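## Task

Take the sticky-note block off the desk and put it on the counter. Fail if any carton from the desk lands on the floor, or if the robot topples or is left leaning.

## Robot and tools

ROBOT. LinearBot: an omnidirectional base with a column about 1.7 m high. A carriage rides the column (lift_m) and holds two identical six-joint arms, each ending in a two-finger gripper. Arm bases sit at roughly 0.57 m + lift_m above the floor; some carriage parts hang about 0.15 m lower. Reach is about 0.78 m from the shoulder but only about 0.38 m downward. The hand is about 0.16 m long, 0.1 m wide (0.14 m open); fingertips are about 0.005 m thin in the closing direction and 0.02 m wide. The wrist camera sticks out 0.11 m on one side. Parked arm joints 1-6: 0, 0.05, 0.05, 1.45, 0, 0; parked footprint about 0.85 m wide by 0.65 m long. Cameras: carriage_camera (fixed, forward, tilted about 20 degrees down), left_wrist_camera and right_wrist_camera (looking past the fingertips).

FRAMES. All lengths in metres, angles in radians. Base frame: origin on the floor below the base centre, x ahead, y to the left, z up. left_hand and right_hand are reported in it as the midpoint between the pads; quat_wxyz is the hand orientation (hand z along the fingers, fingers open along hand y; pointing straight up with joints 1, 5, 6 at 0 gives 1, 0, 0, 0). base_odometry is relative to the base frame at scene start, counts wheel rotation only (slip looks like travel), heading positive left within -3.142 to 3.142; expect a degree or two of drift after turns or long strafes.

move. Arguments: base, joints, speeds, min_time_s, cameras. base holds exactly one key, each a relative offset from where the base last reported itself: translate_m (forward +, -2 to 2), strafe_m (left +, -2 to 2), rotate_rad (counter-clockwise +, -6.3 to 6.3). joints is a single object keyed by joint name, each value an absolute target: lift_m 0 to 1; for each arm (prefix left_ or right_) joint1_rad -2.617 to 3.054 (yaw about vertical, 0 ahead, + left), joint2_rad 0 to 3.141 (shoulder: 0 upper arm level pointing back, 1.57 vertical, 3.14 level pointing forward), joint3_rad 0 to 3.141 (elbow, 0 folded, 3.14 straight), joint4_rad -1.57 to 1.57 (wrist pitch, + lifts the fingertips), joint5_rad -1.57 to 1.57 (wrist yaw, + swings fingertips to the right, opposite to joint 1), joint6_rad -2.094 to 2.094 (roll about the finger axis, + clockwise viewed from the forearm), gripper_m 0 to 0.093 (pad gap). Done tolerances: lift 0.004, joint1 0.02, joint2 0.105, joint3 0.06, joint4 0.04, joint5 0.025, joint6 0.02, gripper 0.004. speeds caps top speeds for that call only: translate_m and strafe_m 0.02-0.5 m/s, rotate_rad 0.05-1.57 rad/s, lift_m 0.08-0.25 m/s (defaults are the maxima). min_time_s (0.1-8 s) stretches each arm and gripper motion to at least that long; use it for straighter, gentler arm paths. cameras: list of names or all; [] for none. Unknown keys make a call invalid; out-of-range values get it refused, and a refusal or a stop cancels the rest of that reply's move, wait and finished_scene calls. A joint you omit can keep pushing toward its previous target.

wait: seconds 0 to 10, plus cameras; returns state and images. zoom_image: camera plus region [x0, y0, x1, y1] in image pixels, top-left origin, at most 504 by 504; only cameras in the latest images. finished_scene: scene = the current scene number; irreversible, the result must hold with the robot idle.

RESULTS. move reads done, or the worst status. off_target: stopped short and may still push. contact_stop / time_out: target dropped, holding in place. not_followed / joint command not followed: arm targets withheld because arms would nearly touch; grippers still act. To untangle, resend one arm's current readings with joint 1 swung away, then the other arm in a later call. limit_stop_at_motor_heat: heat stop, resend the target. on_its_own lists uncommanded behaviour; held at gives a target, not a reading. motor_effort in percent, bracket = peak; errors are large. A lift effort that drops as you lower means the hand or load is resting on something. joint_torques follow joint order, include arm weight, and joints 1-3 wrap at ±28 N m. Images may lag the state a little.

GRIPPING. A firm grip may read a few mm under the object width and say off_target. Empty and closed reads 0.000-0.003. Command about 0.005 m below first-touch width for a full-force hold; soft items crush further. Release by commanding well above the reading. Hand positions read high, especially at long reach; a 1 kg load sags the hand 7-25 cm.

HAZARDS. Base stops on wheel overload only; arms have no contact stop and keep pushing. If stuck, drive about 0.2 m back the way you came. Never back under a table edge. Don't let arms collide or squeeze each other. Tipping risk rises with a high carriage, outstretched or loaded arms, pushing, or abrupt stops; check pictures for lean. Stretched arms overheat (MOTOR HOT at 75 °C, arm drops at 100 °C): park to cool. Avoid drops, releasing moving items, slams, hard pushes, and knocking cartons to the floor. Objects may occasionally be nudged by outside forces.

Each tool is called after "Request:" in YAML: its name, and indented under it one key for each argument.

## Session

Request:
move:

Scene clock: 0.00 s.
Joint torques (N m): no reading
base_odometry: x=+0.000 y=+0.000 heading=+0.000
base_status: not commanded
joint_positions: lift_m=+0.300 left_joint1_rad=-0.010 left_joint2_rad=+0.044 left_joint3_rad=+0.048 left_joint4_rad=+1.430 left_joint5_rad=-0.008 left_joint6_rad=-0.004 left_gripper_m=+0.09396 right_joint1_rad=-0.011 right_joint2_rad=+0.047 right_joint3_rad=+0.039 right_joint4_rad=+1.421 right_joint5_rad=-0.003 right_joint6_rad=-0.048 right_gripper_m=+0.09396
joint_status: not commanded
motor_effort: lift_m=+29 drive_wheels=-1
left_hand: x=+0.2675 y=+0.3100 z=+1.2842 quat_wxyz=(+0.998, -0.004, +0.069, -0.007) (m; base frame)
right_hand: x=+0.2731 y=-0.3089 z=+1.2813 quat_wxyz=(+0.996, -0.003, +0.079, -0.029) (m; base frame)
pictures: carriage_camera, left_wrist_camera, right_wrist_camera
Images, in order (width x height): carriage_camera 504x504, left_wrist_camera 504x504, right_wrist_camera 504x504.

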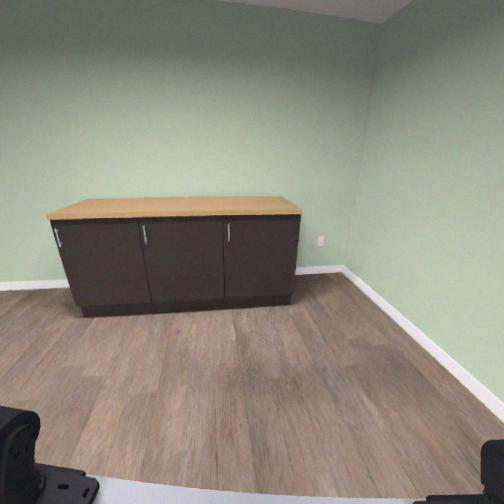

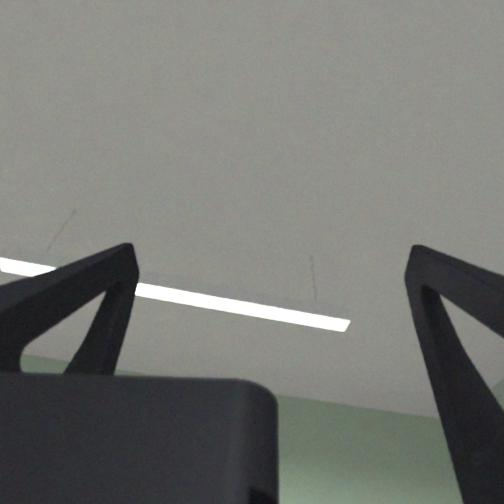

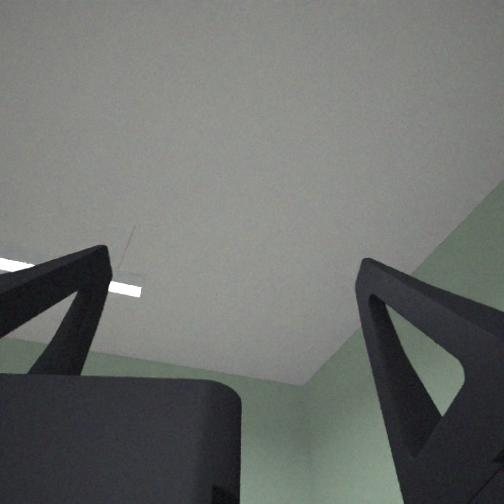

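Request:
move:
  base: {"rotate_rad": 1.3}
  cameras: ["carriage_camera"]

Request:
move:
  base: {"rotate_rad": 1.3}
  cameras: ["carriage_camera"]

Request:
move:
  base: {"rotate_rad": 1.3}
  cameras: ["carriage_camera"]

Scene clock: 6.97 s.
Joint torques (N m): left_arm=[0.64 4.31 5.98 -0.21 -0.09 -0.04] | right_arm=[-0.05 4.27 7.16 -0.06 0 -0.12]
move: done
base_odometry: x=+0.000 y=+0.000 heading=+1.300
base_status: done
joint_positions: lift_m=+0.300 left_joint1_rad=-0.010 left_joint2_rad=+0.044 left_joint3_rad=+0.048 left_joint4_rad=+1.430 left_joint5_rad=-0.008 left_joint6_rad=-0.004 left_gripper_m=+0.09397 right_joint1_rad=-0.011 right_joint2_rad=+0.047 right_joint3_rad=+0.039 right_joint4_rad=+1.420 right_joint5_rad=-0.003 right_joint6_rad=-0.048 right_gripper_m=+0.09396
joint_status: not commanded
motor_effort: lift_m=+30(30) drive_wheels=+4(20)
left_hand: x=+0.2675 y=+0.3100 z=+1.2842 quat_wxyz=(+0.998, -0.004, +0.069, -0.007) (m; base frame)
right_hand: x=+0.2733 y=-0.3089 z=+1.2813 quat_wxyz=(+0.996, -0.003, +0.079, -0.029) (m; base frame)
pictures: carriage_camera
Images, in order (width x height): carriage_camera 504x504.

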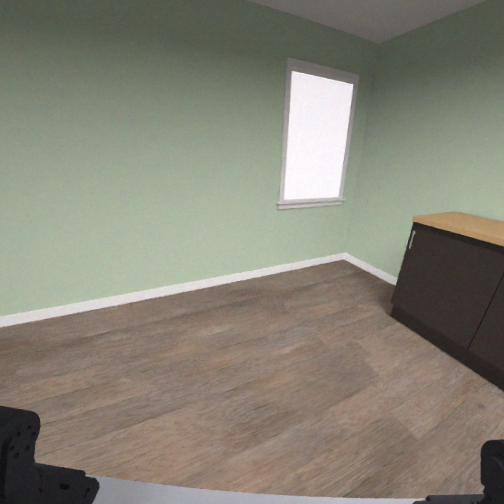

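Scene clock: 9.83 s.
Joint torques (N m): left_arm=[0.54 4.33 5.97 -0.21 -0.12 -0.07] | right_arm=[-0.02 4.22 7.17 -0.04 0.01 -0.12]
move: done
base_odometry: x=+0.000 y=+0.000 heading=+2.599
base_status: done
joint_positions: lift_m=+0.300 left_joint1_rad=-0.010 left_joint2_rad=+0.044 left_joint3_rad=+0.048 left_joint4_rad=+1.429 left_joint5_rad=-0.008 left_joint6_rad=-0.004 left_gripper_m=+0.09397 right_joint1_rad=-0.011 right_joint2_rad=+0.047 right_joint3_rad=+0.039 right_joint4_rad=+1.420 right_joint5_rad=-0.003 right_joint6_rad=-0.048 right_gripper_m=+0.09397
joint_status: not commanded
motor_effort: lift_m=+30(30) drive_wheels=+6(14)
left_hand: x=+0.2676 y=+0.3100 z=+1.2841 quat_wxyz=(+0.998, -0.004, +0.069, -0.007) (m; base frame)
right_hand: x=+0.2733 y=-0.3089 z=+1.2813 quat_wxyz=(+0.996, -0.003, +0.079, -0.029) (m; base frame)
pictures: carriage_camera
Images, in order (width x height): carriage_camera 504x504.

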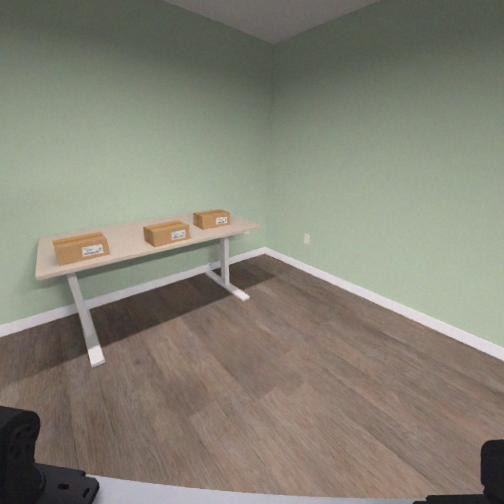

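Scene clock: 12.70 s.
Joint torques (N m): left_arm=[0.55 4.29 6.01 -0.2 -0.13 -0.05] | right_arm=[-0.06 4.25 7.2 -0.04 0.01 -0.12]
move: done
base_odometry: x=+0.000 y=+0.000 heading=-2.385
base_status: done
joint_positions: lift_m=+0.300 left_joint1_rad=-0.010 left_joint2_rad=+0.044 left_joint3_rad=+0.048 left_joint4_rad=+1.429 left_joint5_rad=-0.008 left_joint6_rad=-0.004 left_gripper_m=+0.09398 right_joint1_rad=-0.011 right_joint2_rad=+0.047 right_joint3_rad=+0.039 right_joint4_rad=+1.420 right_joint5_rad=-0.003 right_joint6_rad=-0.048 right_gripper_m=+0.09398
joint_status: not commanded
motor_effort: lift_m=+29(30) drive_wheels=+5(13)
left_hand: x=+0.2676 y=+0.3100 z=+1.2841 quat_wxyz=(+0.998, -0.004, +0.069, -0.007) (m; base frame)
right_hand: x=+0.2734 y=-0.3089 z=+1.2813 quat_wxyz=(+0.996, -0.003, +0.079, -0.029) (m; base frame)
pictures: carriage_camera
Images, in order (width x height): carriage_camera 504x504.

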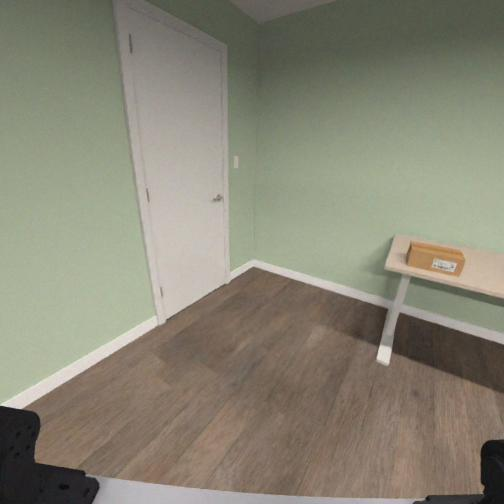

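Request:
move:
  base: {"rotate_rad": -0.757}
  joints: {"lift_m": 0.7}
  cameras: ["carriage_camera"]

Scene clock: 20.73 s.
Joint torques (N m): left_arm=[0.76 4.3 6.02 -0.2 -0.1 -0.05] | right_arm=[-0.06 4.27 7.17 -0.05 0.01 -0.12]
move: done
base_odometry: x=+0.000 y=+0.000 heading=-3.140
base_status: done
joint_positions: lift_m=+0.700 left_joint1_rad=-0.010 left_joint2_rad=+0.044 left_joint3_rad=+0.048 left_joint4_rad=+1.429 left_joint5_rad=-0.008 left_joint6_rad=-0.004 left_gripper_m=+0.09398 right_joint1_rad=-0.011 right_joint2_rad=+0.047 right_joint3_rad=+0.039 right_joint4_rad=+1.420 right_joint5_rad=-0.003 right_joint6_rad=-0.048 right_gripper_m=+0.09398
joint_status: all done
motor_effort: lift_m=+31(38) drive_wheels=+15(17)
left_hand: x=+0.2676 y=+0.3100 z=+1.6840 quat_wxyz=(+0.998, -0.004, +0.069, -0.007) (m; base frame)
right_hand: x=+0.2734 y=-0.3089 z=+1.6812 quat_wxyz=(+0.996, -0.003, +0.079, -0.029) (m; base frame)
pictures: carriage_camera
Images, in order (width x height): carriage_camera 504x504.

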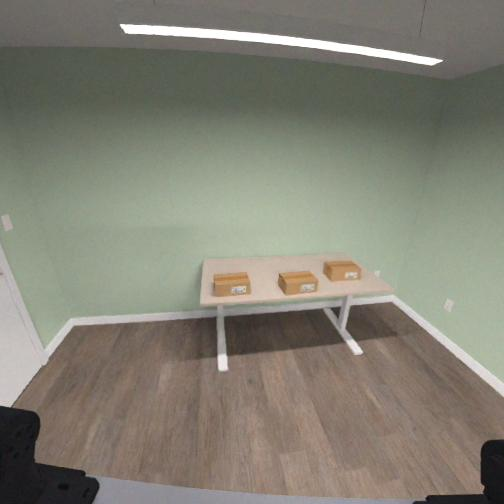

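Request:
zoom_image:
  camera: "carriage_camera"
  region: [190, 240, 400, 320]

Scaled by 2.400 from the camera's 504x504 image, which has a finer 720x720 frame.

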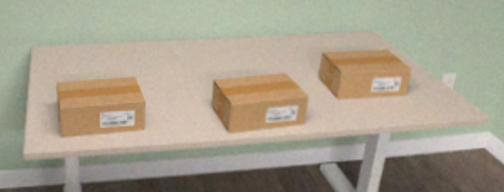

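Request:
move:
  base: {"translate_m": 0.8}
  joints: {"lift_m": 1.0}
  cameras: ["carriage_camera"]

Request:
zoom_image:
  camera: "carriage_camera"
  region: [150, 250, 500, 500]

Scene clock: 31.70 s.
Joint torques (N m): left_arm=[0.62 4.14 5.89 -0.19 -0.11 -0.05] | right_arm=[-0.02 4.27 7.21 -0.01 0.01 -0.12]
move: done
base_odometry: x=-0.800 y=+0.000 heading=-3.140
base_status: done
joint_positions: lift_m=+0.997 left_joint1_rad=-0.010 left_joint2_rad=+0.044 left_joint3_rad=+0.048 left_joint4_rad=+1.429 left_joint5_rad=-0.008 left_joint6_rad=-0.004 left_gripper_m=+0.09398 right_joint1_rad=-0.011 right_joint2_rad=+0.047 right_joint3_rad=+0.039 right_joint4_rad=+1.417 right_joint5_rad=-0.003 right_joint6_rad=-0.048 right_gripper_m=+0.09398
joint_status: all done
joint sent to its limit — lift_m, upper limit.
motor_effort: lift_m=+31(38) drive_wheels=-4(22)
left_hand: x=+0.2676 y=+0.3100 z=+1.9811 quat_wxyz=(+0.998, -0.004, +0.069, -0.007) (m; base frame)
right_hand: x=+0.2740 y=-0.3090 z=+1.9782 quat_wxyz=(+0.996, -0.003, +0.081, -0.029) (m; base frame)
pictures: carriage_camera
Images, in order (width x height): carriage_camera 504x504.

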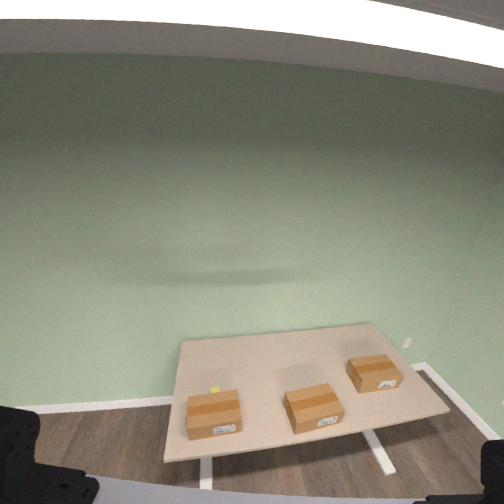

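Scaled by 1.440 from the camera's 504x504 image, which has a finer 720x720 frame.

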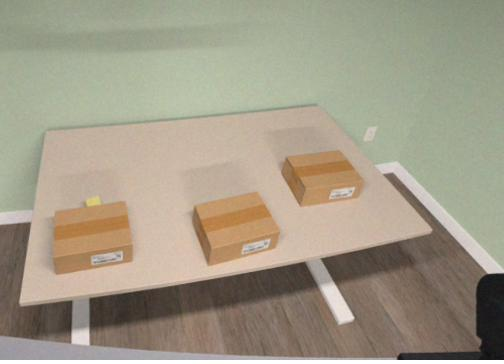

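Request:
move:
  joints: {"left_joint1_rad": 0, "left_joint2_rad": 1.2, "left_joint3_rad": 1.6, "left_joint4_rad": -1.4, "left_joint5_rad": 0, "left_joint6_rad": 0}
  min_time_s: 2

Scene clock: 84.60 s.
Joint torques (N m): left_arm=[1.03 -2.41 8.7 1.73 -0.04 -0.01] | right_arm=[-0.01 4.26 7.2 -0.02 0.01 -0.12]
move: done
base_odometry: x=-0.800 y=+0.000 heading=-3.140
base_status: not commanded
joint_positions: lift_m=+0.997 left_joint1_rad=-0.005 left_joint2_rad=+1.192 left_joint3_rad=+1.578 left_joint4_rad=-1.381 left_joint5_rad=-0.007 left_joint6_rad=-0.004 left_gripper_m=+0.09398 right_joint1_rad=-0.011 right_joint2_rad=+0.047 right_joint3_rad=+0.039 right_joint4_rad=+1.417 right_joint5_rad=-0.003 right_joint6_rad=-0.048 right_gripper_m=+0.09398
joint_status: all done
motor_effort: lift_m=+31(31) drive_wheels=-4(6)
left_hand: x=+0.4935 y=+0.3088 z=+1.8520 quat_wxyz=(+0.284, +0.000, +0.959, +0.002) (m; base frame)
right_hand: x=+0.2740 y=-0.3090 z=+1.9782 quat_wxyz=(+0.996, -0.003, +0.081, -0.029) (m; base frame)
pictures: carriage_camera, left_wrist_camera, right_wrist_camera
Images, in order (width x height): carriage_camera 504x504, left_wrist_camera 504x504, right_wrist_camera 504x504.

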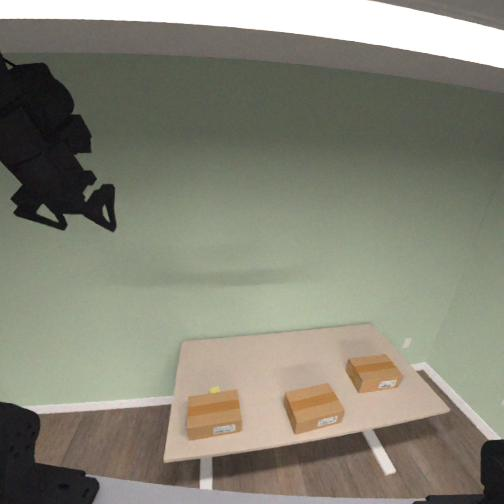

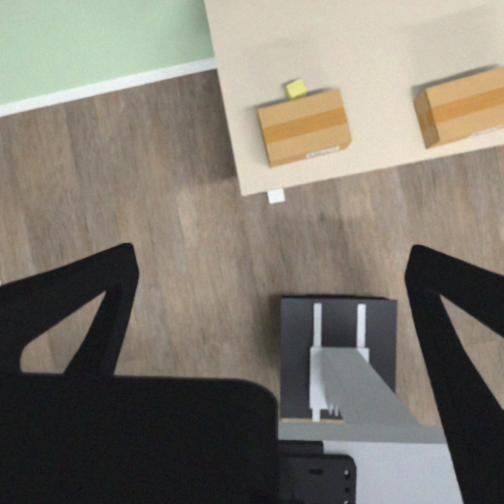

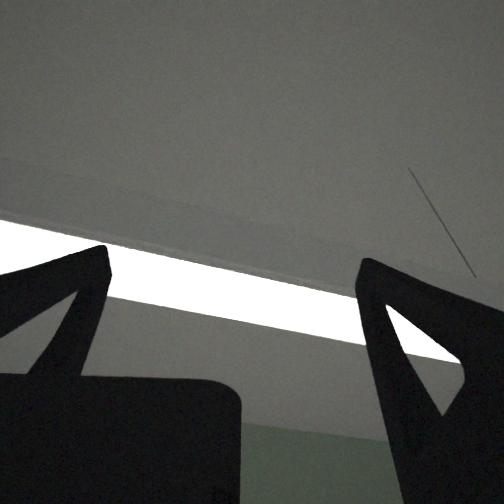

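Request:
move:
  joints: {"left_joint1_rad": 0, "left_joint2_rad": 1.9, "left_joint3_rad": 1.4, "left_joint4_rad": -1.07, "left_joint5_rad": 0, "left_joint6_rad": 0, "left_gripper_m": 0.0}
  min_time_s: 2
  cameras: ["carriage_camera", "left_wrist_camera"]

Request:
move:
  joints: {"left_joint1_rad": -0.6}
  min_time_s: 2
  cameras: ["carriage_camera", "left_wrist_camera"]

Scene clock: 143.53 s.
Joint torques (N m): left_arm=[0.99 -9.51 5.49 0.74 -0.03 -0.01] | right_arm=[-0.02 4.29 7.19 -0.01 0.02 -0.12]
move: done
base_odometry: x=-0.800 y=+0.000 heading=-3.140
base_status: not commanded
joint_positions: lift_m=+0.997 left_joint1_rad=-0.005 left_joint2_rad=+1.884 left_joint3_rad=+1.413 left_joint4_rad=-1.082 left_joint5_rad=-0.007 left_joint6_rad=-0.004 left_gripper_m=+0.00030 right_joint1_rad=-0.011 right_joint2_rad=+0.047 right_joint3_rad=+0.039 right_joint4_rad=+1.417 right_joint5_rad=-0.003 right_joint6_rad=-0.048 right_gripper_m=+0.09398
joint_status: all done
motor_effort: lift_m=+31(31) drive_wheels=+0(5)
left_hand: x=+0.5839 y=+0.3083 z=+1.6124 quat_wxyz=(+0.009, +0.001, +1.000, +0.004) (m; base frame)
right_hand: x=+0.2740 y=-0.3090 z=+1.9782 quat_wxyz=(+0.996, -0.003, +0.081, -0.029) (m; base frame)
pictures: carriage_camera, left_wrist_camera
Images, in order (width x height): carriage_camera 504x504, left_wrist_camera 504x504.

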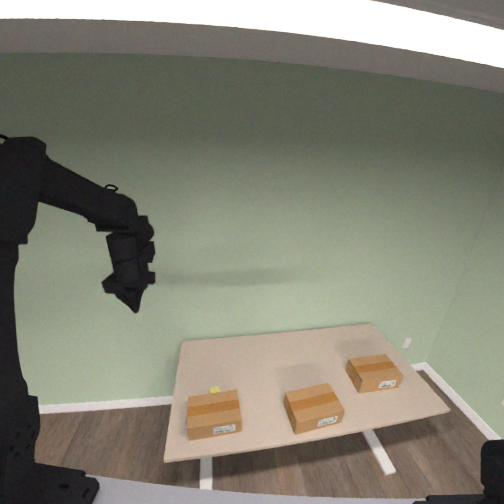

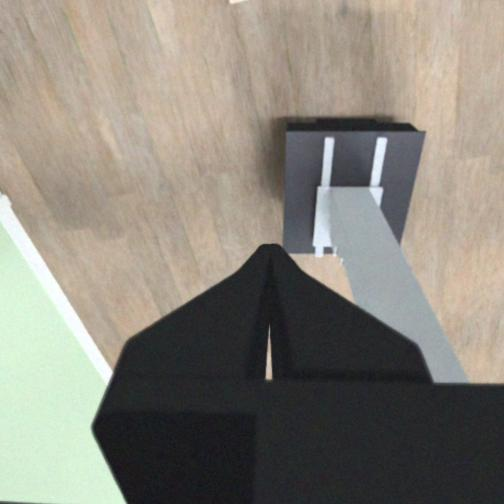

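Scene clock: 145.83 s.
Joint torques (N m): left_arm=[0.32 -9.54 5.52 0.72 -0.07 -0.01] | right_arm=[-0.05 4.27 7.2 -0.01 0 -0.11]
move: done
base_odometry: x=-0.800 y=+0.000 heading=-3.140
base_status: not commanded
joint_positions: lift_m=+0.997 left_joint1_rad=-0.596 left_joint2_rad=+1.884 left_joint3_rad=+1.413 left_joint4_rad=-1.079 left_joint5_rad=-0.005 left_joint6_rad=-0.004 left_gripper_m=+0.00030 right_joint1_rad=-0.011 right_joint2_rad=+0.047 right_joint3_rad=+0.039 right_joint4_rad=+1.417 right_joint5_rad=-0.003 right_joint6_rad=-0.048 right_gripper_m=+0.09398
joint_status: all done
motor_effort: lift_m=+31(31) drive_wheels=+0(2)
left_hand: x=+0.5246 y=+0.1122 z=+1.6124 quat_wxyz=(+0.011, +0.292, +0.956, -0.001) (m; base frame)
right_hand: x=+0.2740 y=-0.3090 z=+1.9782 quat_wxyz=(+0.996, -0.003, +0.081, -0.029) (m; base frame)
pictures: carriage_camera, left_wrist_camera
Images, in order (width x height): carriage_camera 504x504, left_wrist_camera 504x504.

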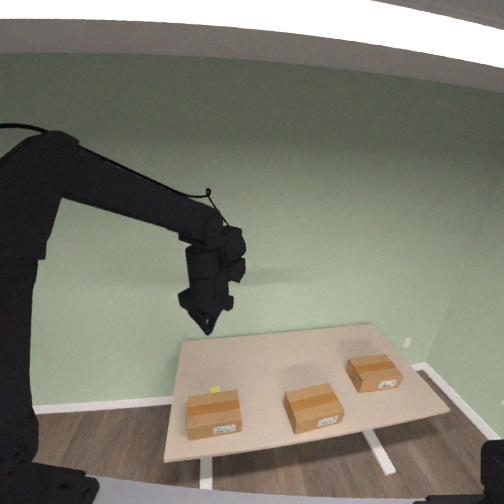

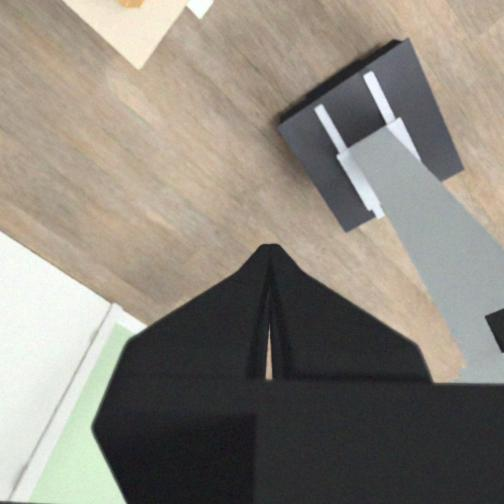

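Request:
move:
  base: {"rotate_rad": 0.16}
  joints: {"left_joint1_rad": 0, "left_joint2_rad": 1.2, "left_joint3_rad": 1.6, "left_joint4_rad": -1.4, "left_gripper_m": 0.09, "lift_m": 0.8}
  min_time_s: 2
  cameras: []

Request:
move:
  base: {"strafe_m": -0.255}

Scene clock: 228.37 s.
Joint torques (N m): left_arm=[1.13 -4.12 8.54 1.68 -0.09 -0.01] | right_arm=[-0.03 4.27 7.23 0 0.01 -0.11]
move: done
base_odometry: x=-0.800 y=+0.000 heading=-2.981
base_status: done
joint_positions: lift_m=+0.800 left_joint1_rad=-0.005 left_joint2_rad=+1.208 left_joint3_rad=+1.580 left_joint4_rad=-1.381 left_joint5_rad=-0.003 left_joint6_rad=-0.004 left_gripper_m=+0.08992 right_joint1_rad=-0.011 right_joint2_rad=+0.047 right_joint3_rad=+0.039 right_joint4_rad=+1.417 right_joint5_rad=-0.003 right_joint6_rad=-0.048 right_gripper_m=+0.09398
joint_status: all done
motor_effort: lift_m=+27(29) drive_wheels=+7(10)
left_hand: x=+0.4965 y=+0.3081 z=+1.6521 quat_wxyz=(+0.278, +0.000, +0.961, +0.000) (m; base frame)
right_hand: x=+0.2740 y=-0.3090 z=+1.7814 quat_wxyz=(+0.996, -0.003, +0.081, -0.029) (m; base frame)
pictures: none
No camera images: "cameras" was empty.

Scene clock: 230.80 s.
Joint torques (N m): left_arm=[0.84 -4.05 8.57 1.71 -0.12 -0.01] | right_arm=[-0.09 4.26 7.15 -0.01 0.01 -0.12]
move: done
base_odometry: x=-0.842 y=+0.251 heading=-2.980
base_status: done
joint_positions: lift_m=+0.800 left_joint1_rad=-0.003 left_joint2_rad=+1.207 left_joint3_rad=+1.580 left_joint4_rad=-1.385 left_joint5_rad=+0.000 left_joint6_rad=-0.004 left_gripper_m=+0.08992 right_joint1_rad=-0.010 right_joint2_rad=+0.047 right_joint3_rad=+0.039 right_joint4_rad=+1.417 right_joint5_rad=-0.003 right_joint6_rad=-0.048 right_gripper_m=+0.09398
joint_status: not commanded
motor_effort: lift_m=+27(28) drive_wheels=-9(19)
left_hand: x=+0.4955 y=+0.3081 z=+1.6516 quat_wxyz=(+0.276, +0.000, +0.961, -0.001) (m; base frame)
right_hand: x=+0.2739 y=-0.3089 z=+1.7814 quat_wxyz=(+0.996, -0.003, +0.080, -0.029) (m; base frame)
pictures: carriage_camera, left_wrist_camera, right_wrist_camera
Images, in order (width x height): carriage_camera 504x504, left_wrist_camera 504x504, right_wrist_camera 504x504.

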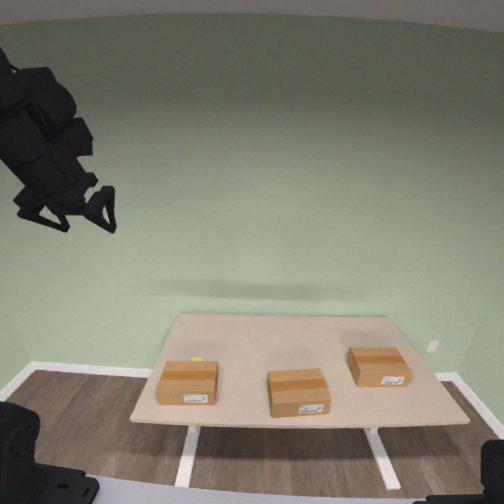

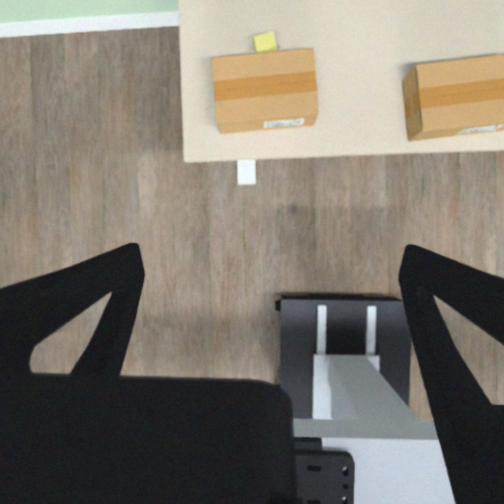

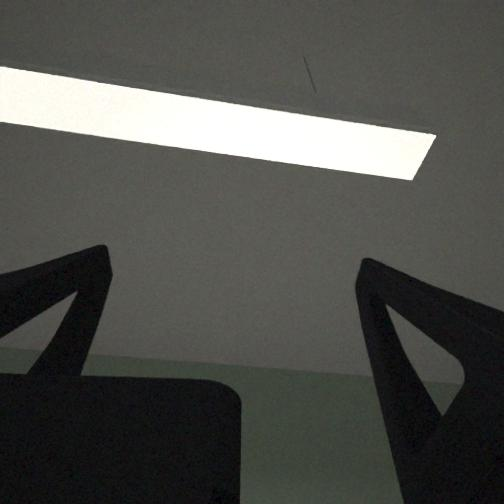

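Request:
zoom_image:
  camera: "left_wrist_camera"
  region: [180, 0, 348, 168]

Scaled by 3.000 from the camera's 504x504 image, which has a finer 720x720 frame.

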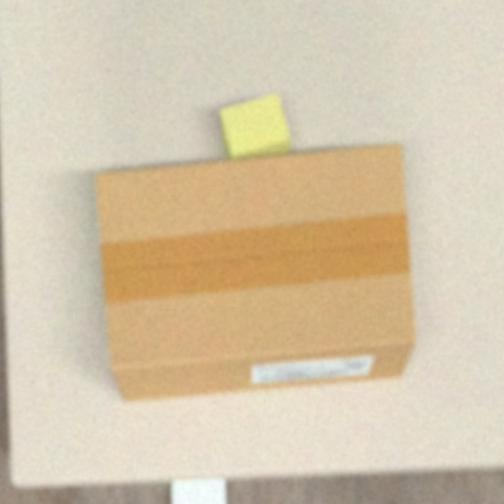

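Request:
move:
  base: {"translate_m": 0.37}
  joints: {"left_joint1_rad": 0, "left_joint2_rad": 2.81, "left_joint3_rad": 1.986, "left_joint4_rad": -0.745, "left_gripper_m": 0.09}
  min_time_s: 3

Scene clock: 248.43 s.
Joint torques (N m): left_arm=[0.8 -14.99 7.86 0.71 -0.11 -0.02] | right_arm=[-0.08 4.23 7.19 0.01 0.01 -0.12]
move: done
base_odometry: x=-1.207 y=+0.192 heading=-2.981
base_status: done
joint_positions: lift_m=+0.800 left_joint1_rad=-0.003 left_joint2_rad=+2.789 left_joint3_rad=+1.966 left_joint4_rad=-0.757 left_joint5_rad=+0.000 left_joint6_rad=-0.004 left_gripper_m=+0.08992 right_joint1_rad=-0.010 right_joint2_rad=+0.047 right_joint3_rad=+0.039 right_joint4_rad=+1.416 right_joint5_rad=-0.003 right_joint6_rad=-0.048 right_gripper_m=+0.09398
joint_status: all done
motor_effort: lift_m=+28(28) drive_wheels=-9(15)
left_hand: x=+0.7091 y=+0.3076 z=+1.1749 quat_wxyz=(-0.004, +0.000, +1.000, +0.000) (m; base frame)
right_hand: x=+0.2744 y=-0.3089 z=+1.7813 quat_wxyz=(+0.996, -0.003, +0.081, -0.029) (m; base frame)
pictures: carriage_camera, left_wrist_camera, right_wrist_camera
Images, in order (width x height): carriage_camera 504x504, left_wrist_camera 504x504, right_wrist_camera 504x504.

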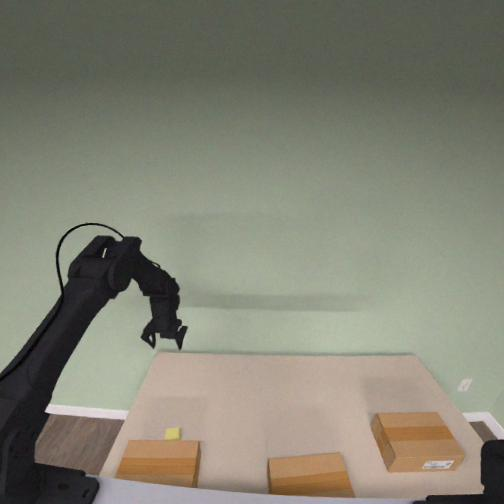

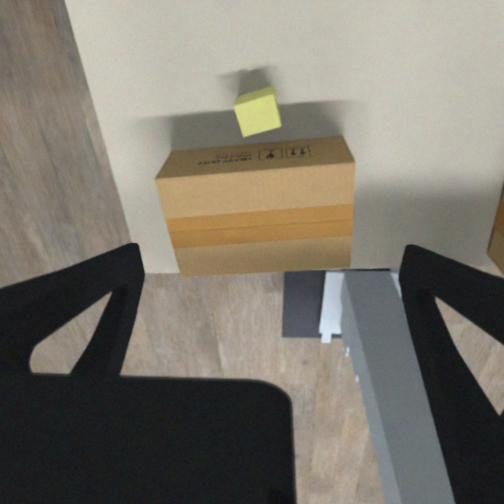

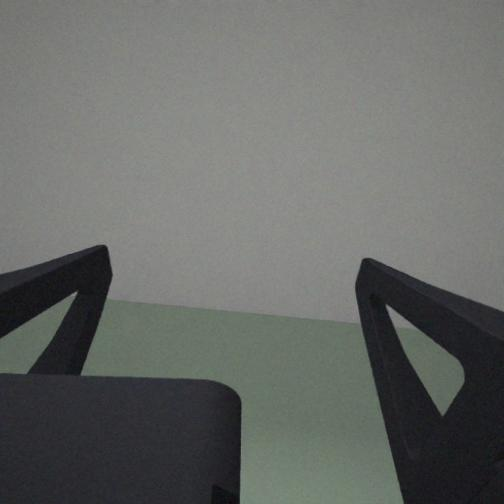

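Request:
zoom_image:
  camera: "left_wrist_camera"
  region: [150, 50, 370, 270]

Scaled by 2.291 from the camera's 504x504 image, which has a finer 720x720 frame.

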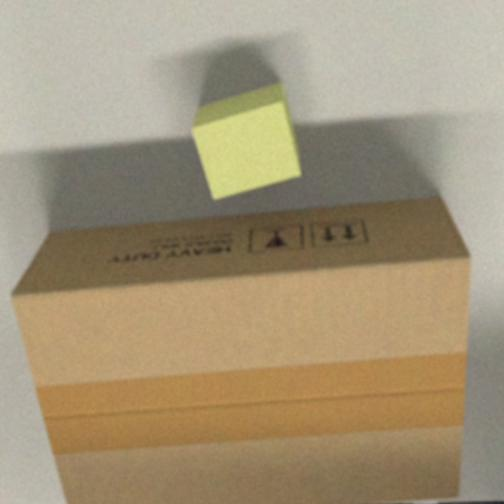

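Request:
move:
  joints: {"lift_m": 0.53, "left_joint6_rad": -0.26}
  cameras: ["carriage_camera", "left_wrist_camera"]

Scene clock: 296.40 s.
Joint torques (N m): left_arm=[0.9 -16.5 7.05 0.58 -0.14 -0.14] | right_arm=[-0.09 4.27 7.2 0.03 0 -0.12]
move: done
base_odometry: x=-1.207 y=+0.192 heading=-2.981
base_status: not commanded
joint_positions: lift_m=+0.530 left_joint1_rad=-0.003 left_joint2_rad=+2.803 left_joint3_rad=+1.974 left_joint4_rad=-0.749 left_joint5_rad=+0.000 left_joint6_rad=-0.251 left_gripper_m=+0.08992 right_joint1_rad=-0.010 right_joint2_rad=+0.047 right_joint3_rad=+0.039 right_joint4_rad=+1.416 right_joint5_rad=-0.003 right_joint6_rad=-0.048 right_gripper_m=+0.09398
joint_status: all done
motor_effort: lift_m=+28(29) drive_wheels=-10(10)
left_hand: x=+0.7099 y=+0.3076 z=+0.8997 quat_wxyz=(-0.003, -0.124, +0.992, +0.000) (m; base frame)
right_hand: x=+0.2744 y=-0.3089 z=+1.5113 quat_wxyz=(+0.996, -0.003, +0.081, -0.029) (m; base frame)
pictures: carriage_camera, left_wrist_camera
Images, in order (width x height): carriage_camera 504x504, left_wrist_camera 504x504.

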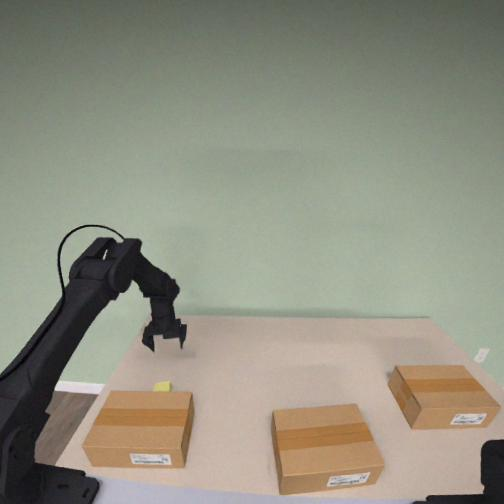

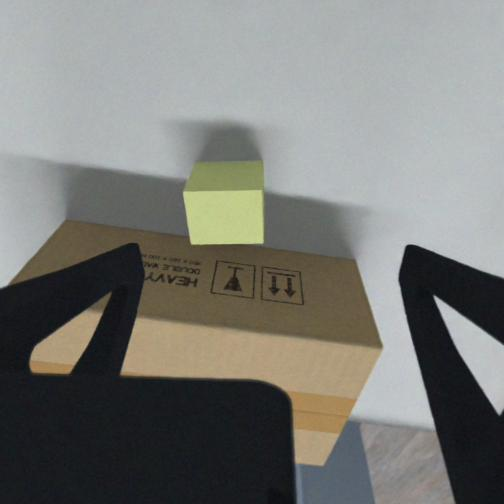

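Request:
move:
  base: {"translate_m": -0.045}
  joints: {"left_joint1_rad": 0.06, "left_joint6_rad": -0.2}
  cameras: ["carriage_camera", "left_wrist_camera"]

Scene clock: 359.03 s.
Joint torques (N m): left_arm=[0.32 -16.58 7.04 0.57 -0.14 0.05] | right_arm=[-0.1 4.26 7.16 -0.03 0.01 -0.12]
move: done
base_odometry: x=-1.162 y=+0.199 heading=-2.981
base_status: done
joint_positions: lift_m=+0.530 left_joint1_rad=+0.064 left_joint2_rad=+2.803 left_joint3_rad=+1.974 left_joint4_rad=-0.746 left_joint5_rad=+0.000 left_joint6_rad=-0.209 left_gripper_m=+0.08992 right_joint1_rad=-0.010 right_joint2_rad=+0.047 right_joint3_rad=+0.039 right_joint4_rad=+1.418 right_joint5_rad=-0.003 right_joint6_rad=-0.048 right_gripper_m=+0.09398
joint_status: all done
motor_effort: lift_m=+28(29) drive_wheels=+0(14)
left_hand: x=+0.7095 y=+0.3394 z=+0.8997 quat_wxyz=(-0.002, -0.136, +0.991, +0.000) (m; base frame)
right_hand: x=+0.2737 y=-0.3089 z=+1.5114 quat_wxyz=(+0.996, -0.003, +0.080, -0.029) (m; base frame)
pictures: carriage_camera, left_wrist_camera
Images, in order (width x height): carriage_camera 504x504, left_wrist_camera 504x504.

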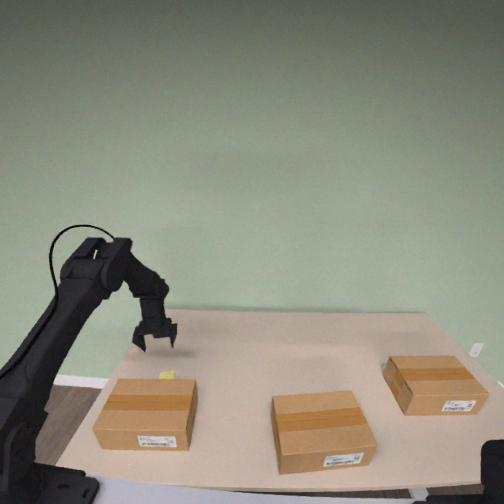

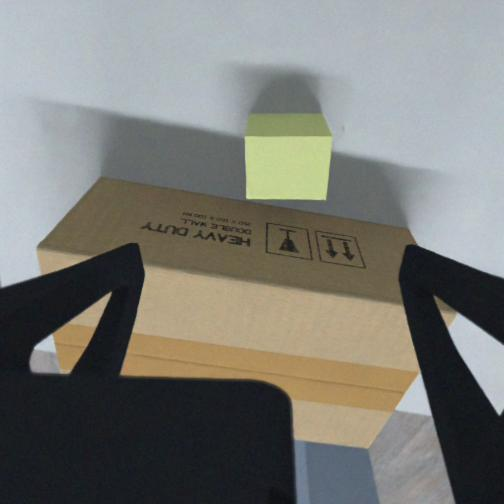

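Request:
zoom_image:
  camera: "left_wrist_camera"
  region: [0, 80, 504, 460]

Scaled by 1.000.

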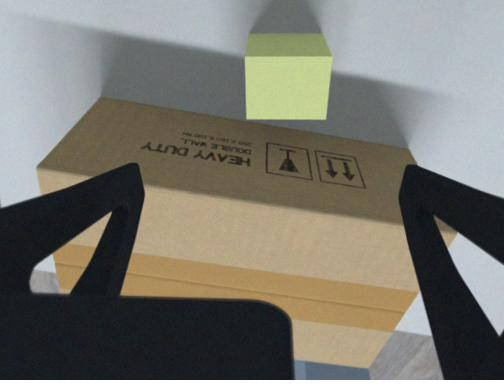

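Request:
move:
  base: {"translate_m": -0.021}
  joints: {"left_joint1_rad": 0.02, "left_joint6_rad": -0.24, "lift_m": 0.49}
  cameras: ["carriage_camera", "left_wrist_camera"]

Scene clock: 385.87 s.
Joint torques (N m): left_arm=[0.87 -16.77 6.78 0.53 -0.13 -0.15] | right_arm=[-0.09 4.23 7.21 -0.08 0.01 -0.11]
move: done
base_odometry: x=-1.142 y=+0.202 heading=-2.980
base_status: done
joint_positions: lift_m=+0.490 left_joint1_rad=+0.017 left_joint2_rad=+2.807 left_joint3_rad=+1.977 left_joint4_rad=-0.745 left_joint5_rad=+0.000 left_joint6_rad=-0.231 left_gripper_m=+0.08992 right_joint1_rad=-0.010 right_joint2_rad=+0.047 right_joint3_rad=+0.038 right_joint4_rad=+1.421 right_joint5_rad=-0.003 right_joint6_rad=-0.048 right_gripper_m=+0.09398
joint_status: all done
motor_effort: lift_m=+28(29) drive_wheels=+0(12)
left_hand: x=+0.7106 y=+0.3170 z=+0.8585 quat_wxyz=(-0.002, -0.124, +0.992, +0.000) (m; base frame)
right_hand: x=+0.2733 y=-0.3089 z=+1.4713 quat_wxyz=(+0.996, -0.003, +0.079, -0.029) (m; base frame)
pictures: carriage_camera, left_wrist_camera
Images, in order (width x height): carriage_camera 504x504, left_wrist_camera 504x504.

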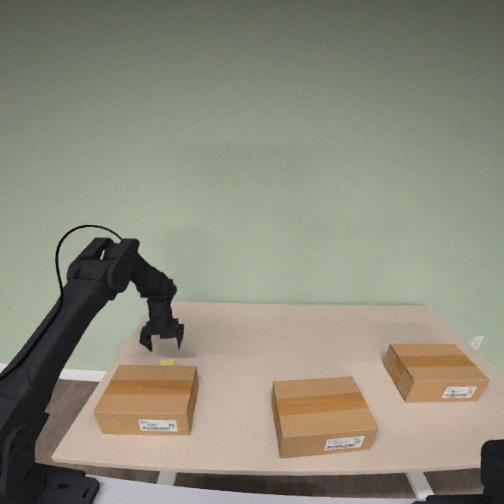

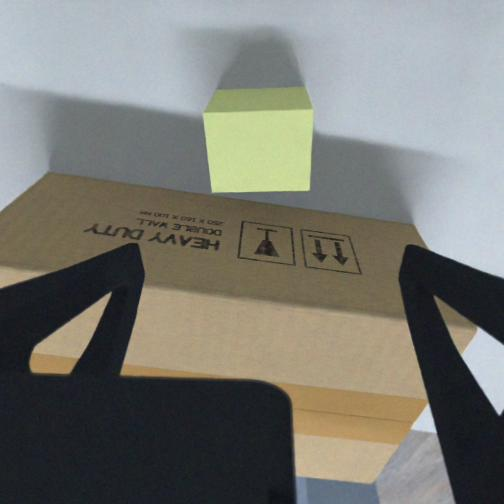

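Request:
move:
  joints: {"lift_m": 0.43, "left_joint1_rad": 0.022}
  speeds: {"lift_m": 0.1}
  cameras: ["carriage_camera", "left_wrist_camera"]

Scene clock: 397.30 s.
Joint torques (N m): left_arm=[1.01 -16.84 6.67 0.58 -0.14 -0.15] | right_arm=[-0.03 4.26 7.25 -0.04 0.01 -0.11]
move: done
base_odometry: x=-1.142 y=+0.202 heading=-2.980
base_status: not commanded
joint_positions: lift_m=+0.430 left_joint1_rad=+0.017 left_joint2_rad=+2.807 left_joint3_rad=+1.978 left_joint4_rad=-0.744 left_joint5_rad=+0.000 left_joint6_rad=-0.231 left_gripper_m=+0.08992 right_joint1_rad=-0.010 right_joint2_rad=+0.047 right_joint3_rad=+0.038 right_joint4_rad=+1.421 right_joint5_rad=-0.003 right_joint6_rad=-0.048 right_gripper_m=+0.09398
joint_status: all done
motor_effort: lift_m=+28(29) drive_wheels=+2(6)
left_hand: x=+0.7112 y=+0.3170 z=+0.7987 quat_wxyz=(-0.001, -0.124, +0.992, +0.000) (m; base frame)
right_hand: x=+0.2733 y=-0.3089 z=+1.4113 quat_wxyz=(+0.996, -0.003, +0.079, -0.029) (m; base frame)
pictures: carriage_camera, left_wrist_camera
Images, in order (width x height): carriage_camera 504x504, left_wrist_camera 504x504.

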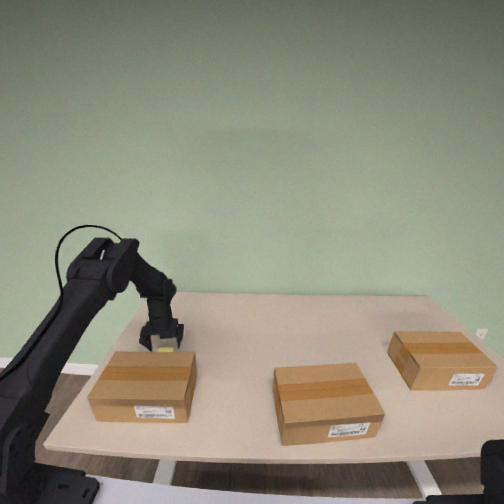

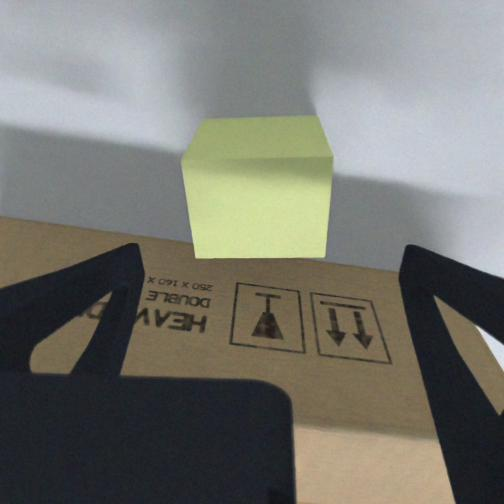

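Request:
move:
  joints: {"lift_m": 0.385}
  speeds: {"lift_m": 0.08}
  cameras: ["carriage_camera", "left_wrist_camera"]

Scene clock: 403.37 s.
Joint torques (N m): left_arm=[1.06 -17.06 6.64 0.53 -0.14 -0.14] | right_arm=[-0.08 4.25 7.3 -0.06 0.02 -0.11]
move: done
base_odometry: x=-1.142 y=+0.202 heading=-2.980
base_status: not commanded
joint_positions: lift_m=+0.385 left_joint1_rad=+0.017 left_joint2_rad=+2.807 left_joint3_rad=+1.979 left_joint4_rad=-0.743 left_joint5_rad=+0.000 left_joint6_rad=-0.231 left_gripper_m=+0.08992 right_joint1_rad=-0.010 right_joint2_rad=+0.047 right_joint3_rad=+0.038 right_joint4_rad=+1.421 right_joint5_rad=-0.003 right_joint6_rad=-0.048 right_gripper_m=+0.09398
joint_status: all done
motor_effort: lift_m=+27(30) drive_wheels=+3(6)
left_hand: x=+0.7116 y=+0.3170 z=+0.7539 quat_wxyz=(-0.001, -0.124, +0.992, +0.000) (m; base frame)
right_hand: x=+0.2733 y=-0.3089 z=+1.3663 quat_wxyz=(+0.996, -0.003, +0.079, -0.029) (m; base frame)
pictures: carriage_camera, left_wrist_camera
Images, in order (width x height): carriage_camera 504x504, left_wrist_camera 504x504.

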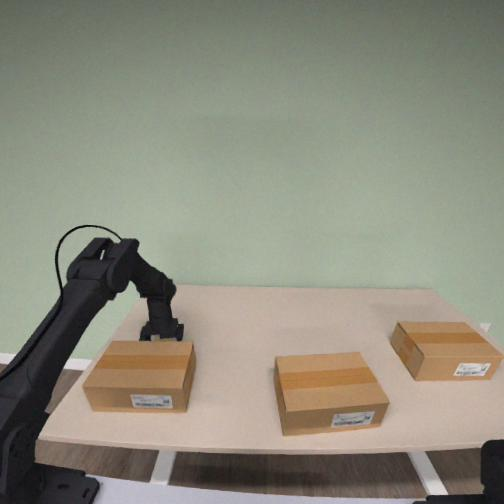

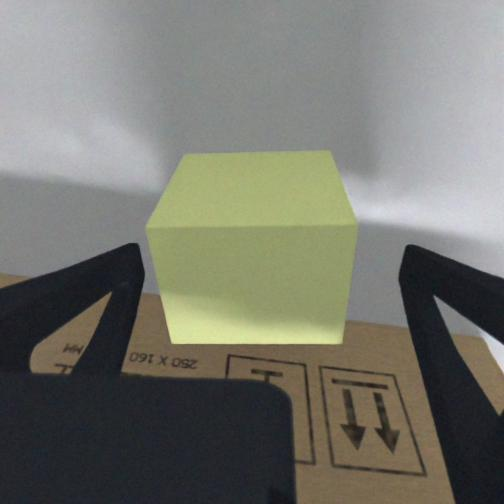

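Request:
move:
  joints: {"lift_m": 0.376, "left_joint1_rad": 0.034}
  speeds: {"lift_m": 0.08}
  cameras: ["left_wrist_camera"]

Request:
move:
  joints: {"left_gripper_m": 0.035}
  min_time_s: 1.5
  cameras: ["left_wrist_camera"]

Scene clock: 409.23 s.
Joint torques (N m): left_arm=[0.88 -17.03 6.72 0.53 -0.14 -0.13] | right_arm=[-0.06 4.29 7.27 -0.06 0.02 -0.12]
move: done
base_odometry: x=-1.142 y=+0.202 heading=-2.980
base_status: not commanded
joint_positions: lift_m=+0.376 left_joint1_rad=+0.031 left_joint2_rad=+2.809 left_joint3_rad=+1.979 left_joint4_rad=-0.743 left_joint5_rad=+0.000 left_joint6_rad=-0.231 left_gripper_m=+0.08992 right_joint1_rad=-0.010 right_joint2_rad=+0.047 right_joint3_rad=+0.038 right_joint4_rad=+1.421 right_joint5_rad=-0.003 right_joint6_rad=-0.048 right_gripper_m=+0.09398
joint_status: all done
motor_effort: lift_m=+28(29) drive_wheels=+3(7)
left_hand: x=+0.7112 y=+0.3240 z=+0.7442 quat_wxyz=(-0.001, -0.131, +0.991, +0.000) (m; base frame)
right_hand: x=+0.2732 y=-0.3089 z=+1.3573 quat_wxyz=(+0.996, -0.003, +0.079, -0.029) (m; base frame)
pictures: left_wrist_camera
Images, in order (width x height): left_wrist_camera 504x504.

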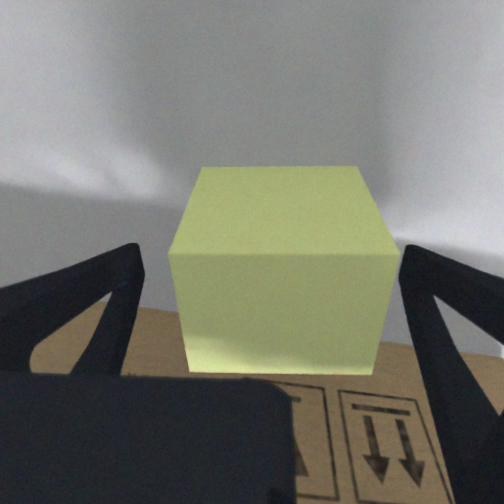

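Scene clock: 411.03 s.
Joint torques (N m): left_arm=[0.83 -17.02 6.64 0.53 -0.14 -0.14] | right_arm=[-0.08 4.23 7.27 -0.06 0.01 -0.11]
move: off_target
base_odometry: x=-1.142 y=+0.202 heading=-2.980
base_status: not commanded
joint_positions: lift_m=+0.376 left_joint1_rad=+0.031 left_joint2_rad=+2.809 left_joint3_rad=+1.979 left_joint4_rad=-0.743 left_joint5_rad=+0.000 left_joint6_rad=-0.232 left_gripper_m=+0.05096 right_joint1_rad=-0.010 right_joint2_rad=+0.047 right_joint3_rad=+0.038 right_joint4_rad=+1.421 right_joint5_rad=-0.003 right_joint6_rad=-0.048 right_gripper_m=+0.09398
joint_status: left_gripper_m off_target (ended at +0.05099, target +0.03500)
motor_effort: lift_m=+28(28) drive_wheels=+4(4)
left_hand: x=+0.7112 y=+0.3239 z=+0.7442 quat_wxyz=(-0.001, -0.131, +0.991, +0.000) (m; base frame)
right_hand: x=+0.2732 y=-0.3089 z=+1.3573 quat_wxyz=(+0.996, -0.003, +0.079, -0.029) (m; base frame)
pictures: left_wrist_camera
Images, in order (width x height): left_wrist_camera 504x504.

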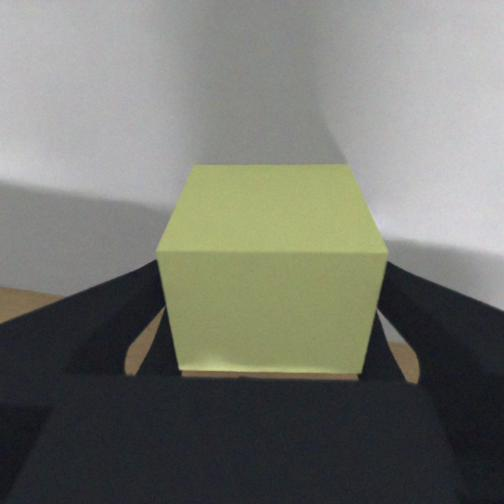

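Request:
move:
  joints: {"lift_m": 0.6}
  speeds: {"lift_m": 0.12}
  cameras: ["left_wrist_camera"]

Request:
move:
  base: {"translate_m": -0.4}
  joints: {"left_joint1_rad": 0, "left_joint2_rad": 1.9, "left_joint3_rad": 1.4, "left_joint4_rad": -1.07, "left_joint5_rad": 0, "left_joint6_rad": 0}
  min_time_s: 2
  cameras: ["carriage_camera", "left_wrist_camera"]

Scene clock: 440.37 s.
Joint torques (N m): left_arm=[0.83 -17.18 6.68 0.54 -0.15 -0.14] | right_arm=[-0.08 4.29 7.27 -0.05 -0.01 -0.11]
move: done
base_odometry: x=-1.142 y=+0.202 heading=-2.980
base_status: not commanded
joint_positions: lift_m=+0.600 left_joint1_rad=+0.031 left_joint2_rad=+2.811 left_joint3_rad=+1.979 left_joint4_rad=-0.742 left_joint5_rad=+0.000 left_joint6_rad=-0.232 left_gripper_m=+0.05096 right_joint1_rad=-0.010 right_joint2_rad=+0.047 right_joint3_rad=+0.038 right_joint4_rad=+1.421 right_joint5_rad=-0.003 right_joint6_rad=-0.048 right_gripper_m=+0.09398
joint_status: all done
motor_effort: lift_m=+31(38) drive_wheels=+3(7)
left_hand: x=+0.7107 y=+0.3239 z=+0.9671 quat_wxyz=(-0.002, -0.131, +0.991, +0.000) (m; base frame)
right_hand: x=+0.2732 y=-0.3089 z=+1.5811 quat_wxyz=(+0.996, -0.003, +0.079, -0.029) (m; base frame)
pictures: left_wrist_camera
Images, in order (width x height): left_wrist_camera 504x504.

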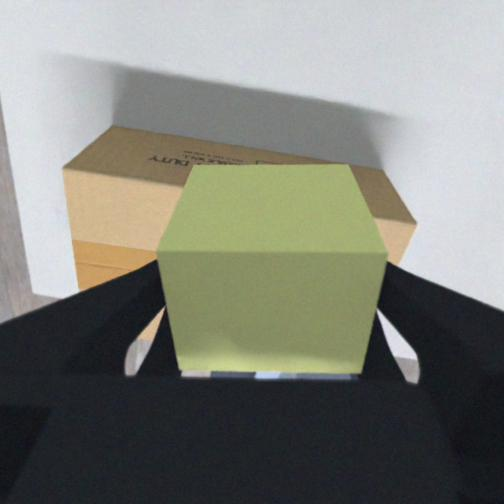

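Scene clock: 443.27 s.
Joint torques (N m): left_arm=[0.2 -14.2 5.6 0.49 -0.11 0.04] | right_arm=[-0.06 4.26 7.3 -0.08 0.01 -0.12]
move: done
base_odometry: x=-0.747 y=+0.267 heading=-2.980
base_status: done
joint_positions: lift_m=+0.600 left_joint1_rad=+0.006 left_joint2_rad=+1.929 left_joint3_rad=+1.411 left_joint4_rad=-1.062 left_joint5_rad=+0.000 left_joint6_rad=-0.009 left_gripper_m=+0.05096 right_joint1_rad=-0.010 right_joint2_rad=+0.047 right_joint3_rad=+0.038 right_joint4_rad=+1.423 right_joint5_rad=-0.003 right_joint6_rad=-0.048 right_gripper_m=+0.09398
joint_status: all done
motor_effort: lift_m=+31(31) drive_wheels=-3(16)
left_hand: x=+0.5854 y=+0.3110 z=+1.2001 quat_wxyz=(-0.005, -0.007, +1.000, +0.000) (m; base frame)
right_hand: x=+0.2727 y=-0.3089 z=+1.5811 quat_wxyz=(+0.997, -0.003, +0.078, -0.029) (m; base frame)
pictures: carriage_camera, left_wrist_camera
Images, in order (width x height): carriage_camera 504x504, left_wrist_camera 504x504.

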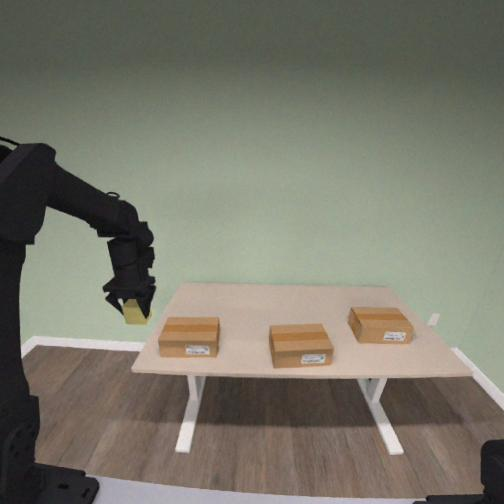

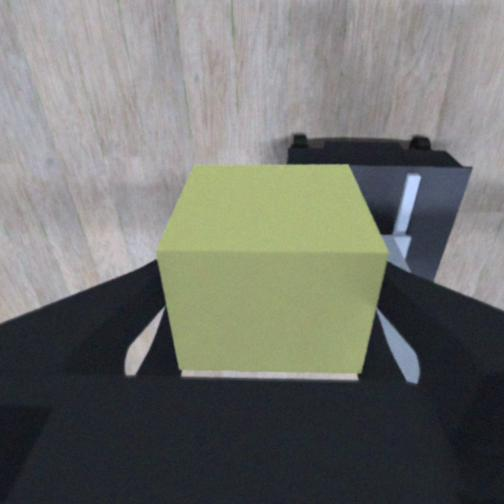

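Request:
move:
  base: {"rotate_rad": 3.09}
  cameras: ["carriage_camera"]

Scene clock: 451.50 s.
Joint torques (N m): left_arm=[0.29 -14.23 5.59 0.45 -0.08 0.05] | right_arm=[-0.12 4.25 7.25 -0.04 0.01 -0.11]
move: done
base_odometry: x=-0.747 y=+0.267 heading=+0.109
base_status: done
joint_positions: lift_m=+0.600 left_joint1_rad=+0.005 left_joint2_rad=+1.929 left_joint3_rad=+1.411 left_joint4_rad=-1.063 left_joint5_rad=-0.002 left_joint6_rad=-0.008 left_gripper_m=+0.05097 right_joint1_rad=-0.010 right_joint2_rad=+0.047 right_joint3_rad=+0.038 right_joint4_rad=+1.420 right_joint5_rad=-0.003 right_joint6_rad=-0.048 right_gripper_m=+0.09400
joint_status: not commanded
motor_effort: lift_m=+30(31) drive_wheels=+6(19)
left_hand: x=+0.5853 y=+0.3110 z=+1.2001 quat_wxyz=(-0.005, -0.007, +1.000, +0.001) (m; base frame)
right_hand: x=+0.2736 y=-0.3089 z=+1.5810 quat_wxyz=(+0.996, -0.003, +0.080, -0.029) (m; base frame)
pictures: carriage_camera
Images, in order (width x height): carriage_camera 504x504.

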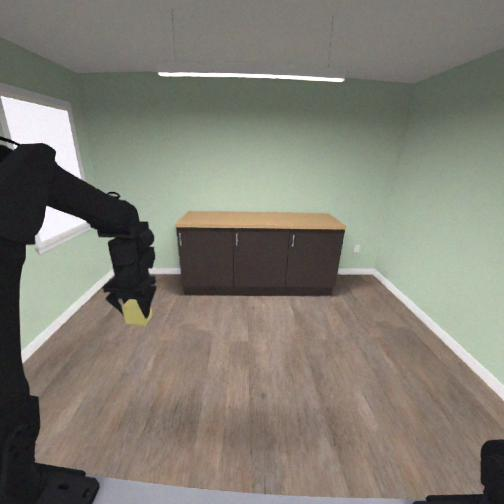

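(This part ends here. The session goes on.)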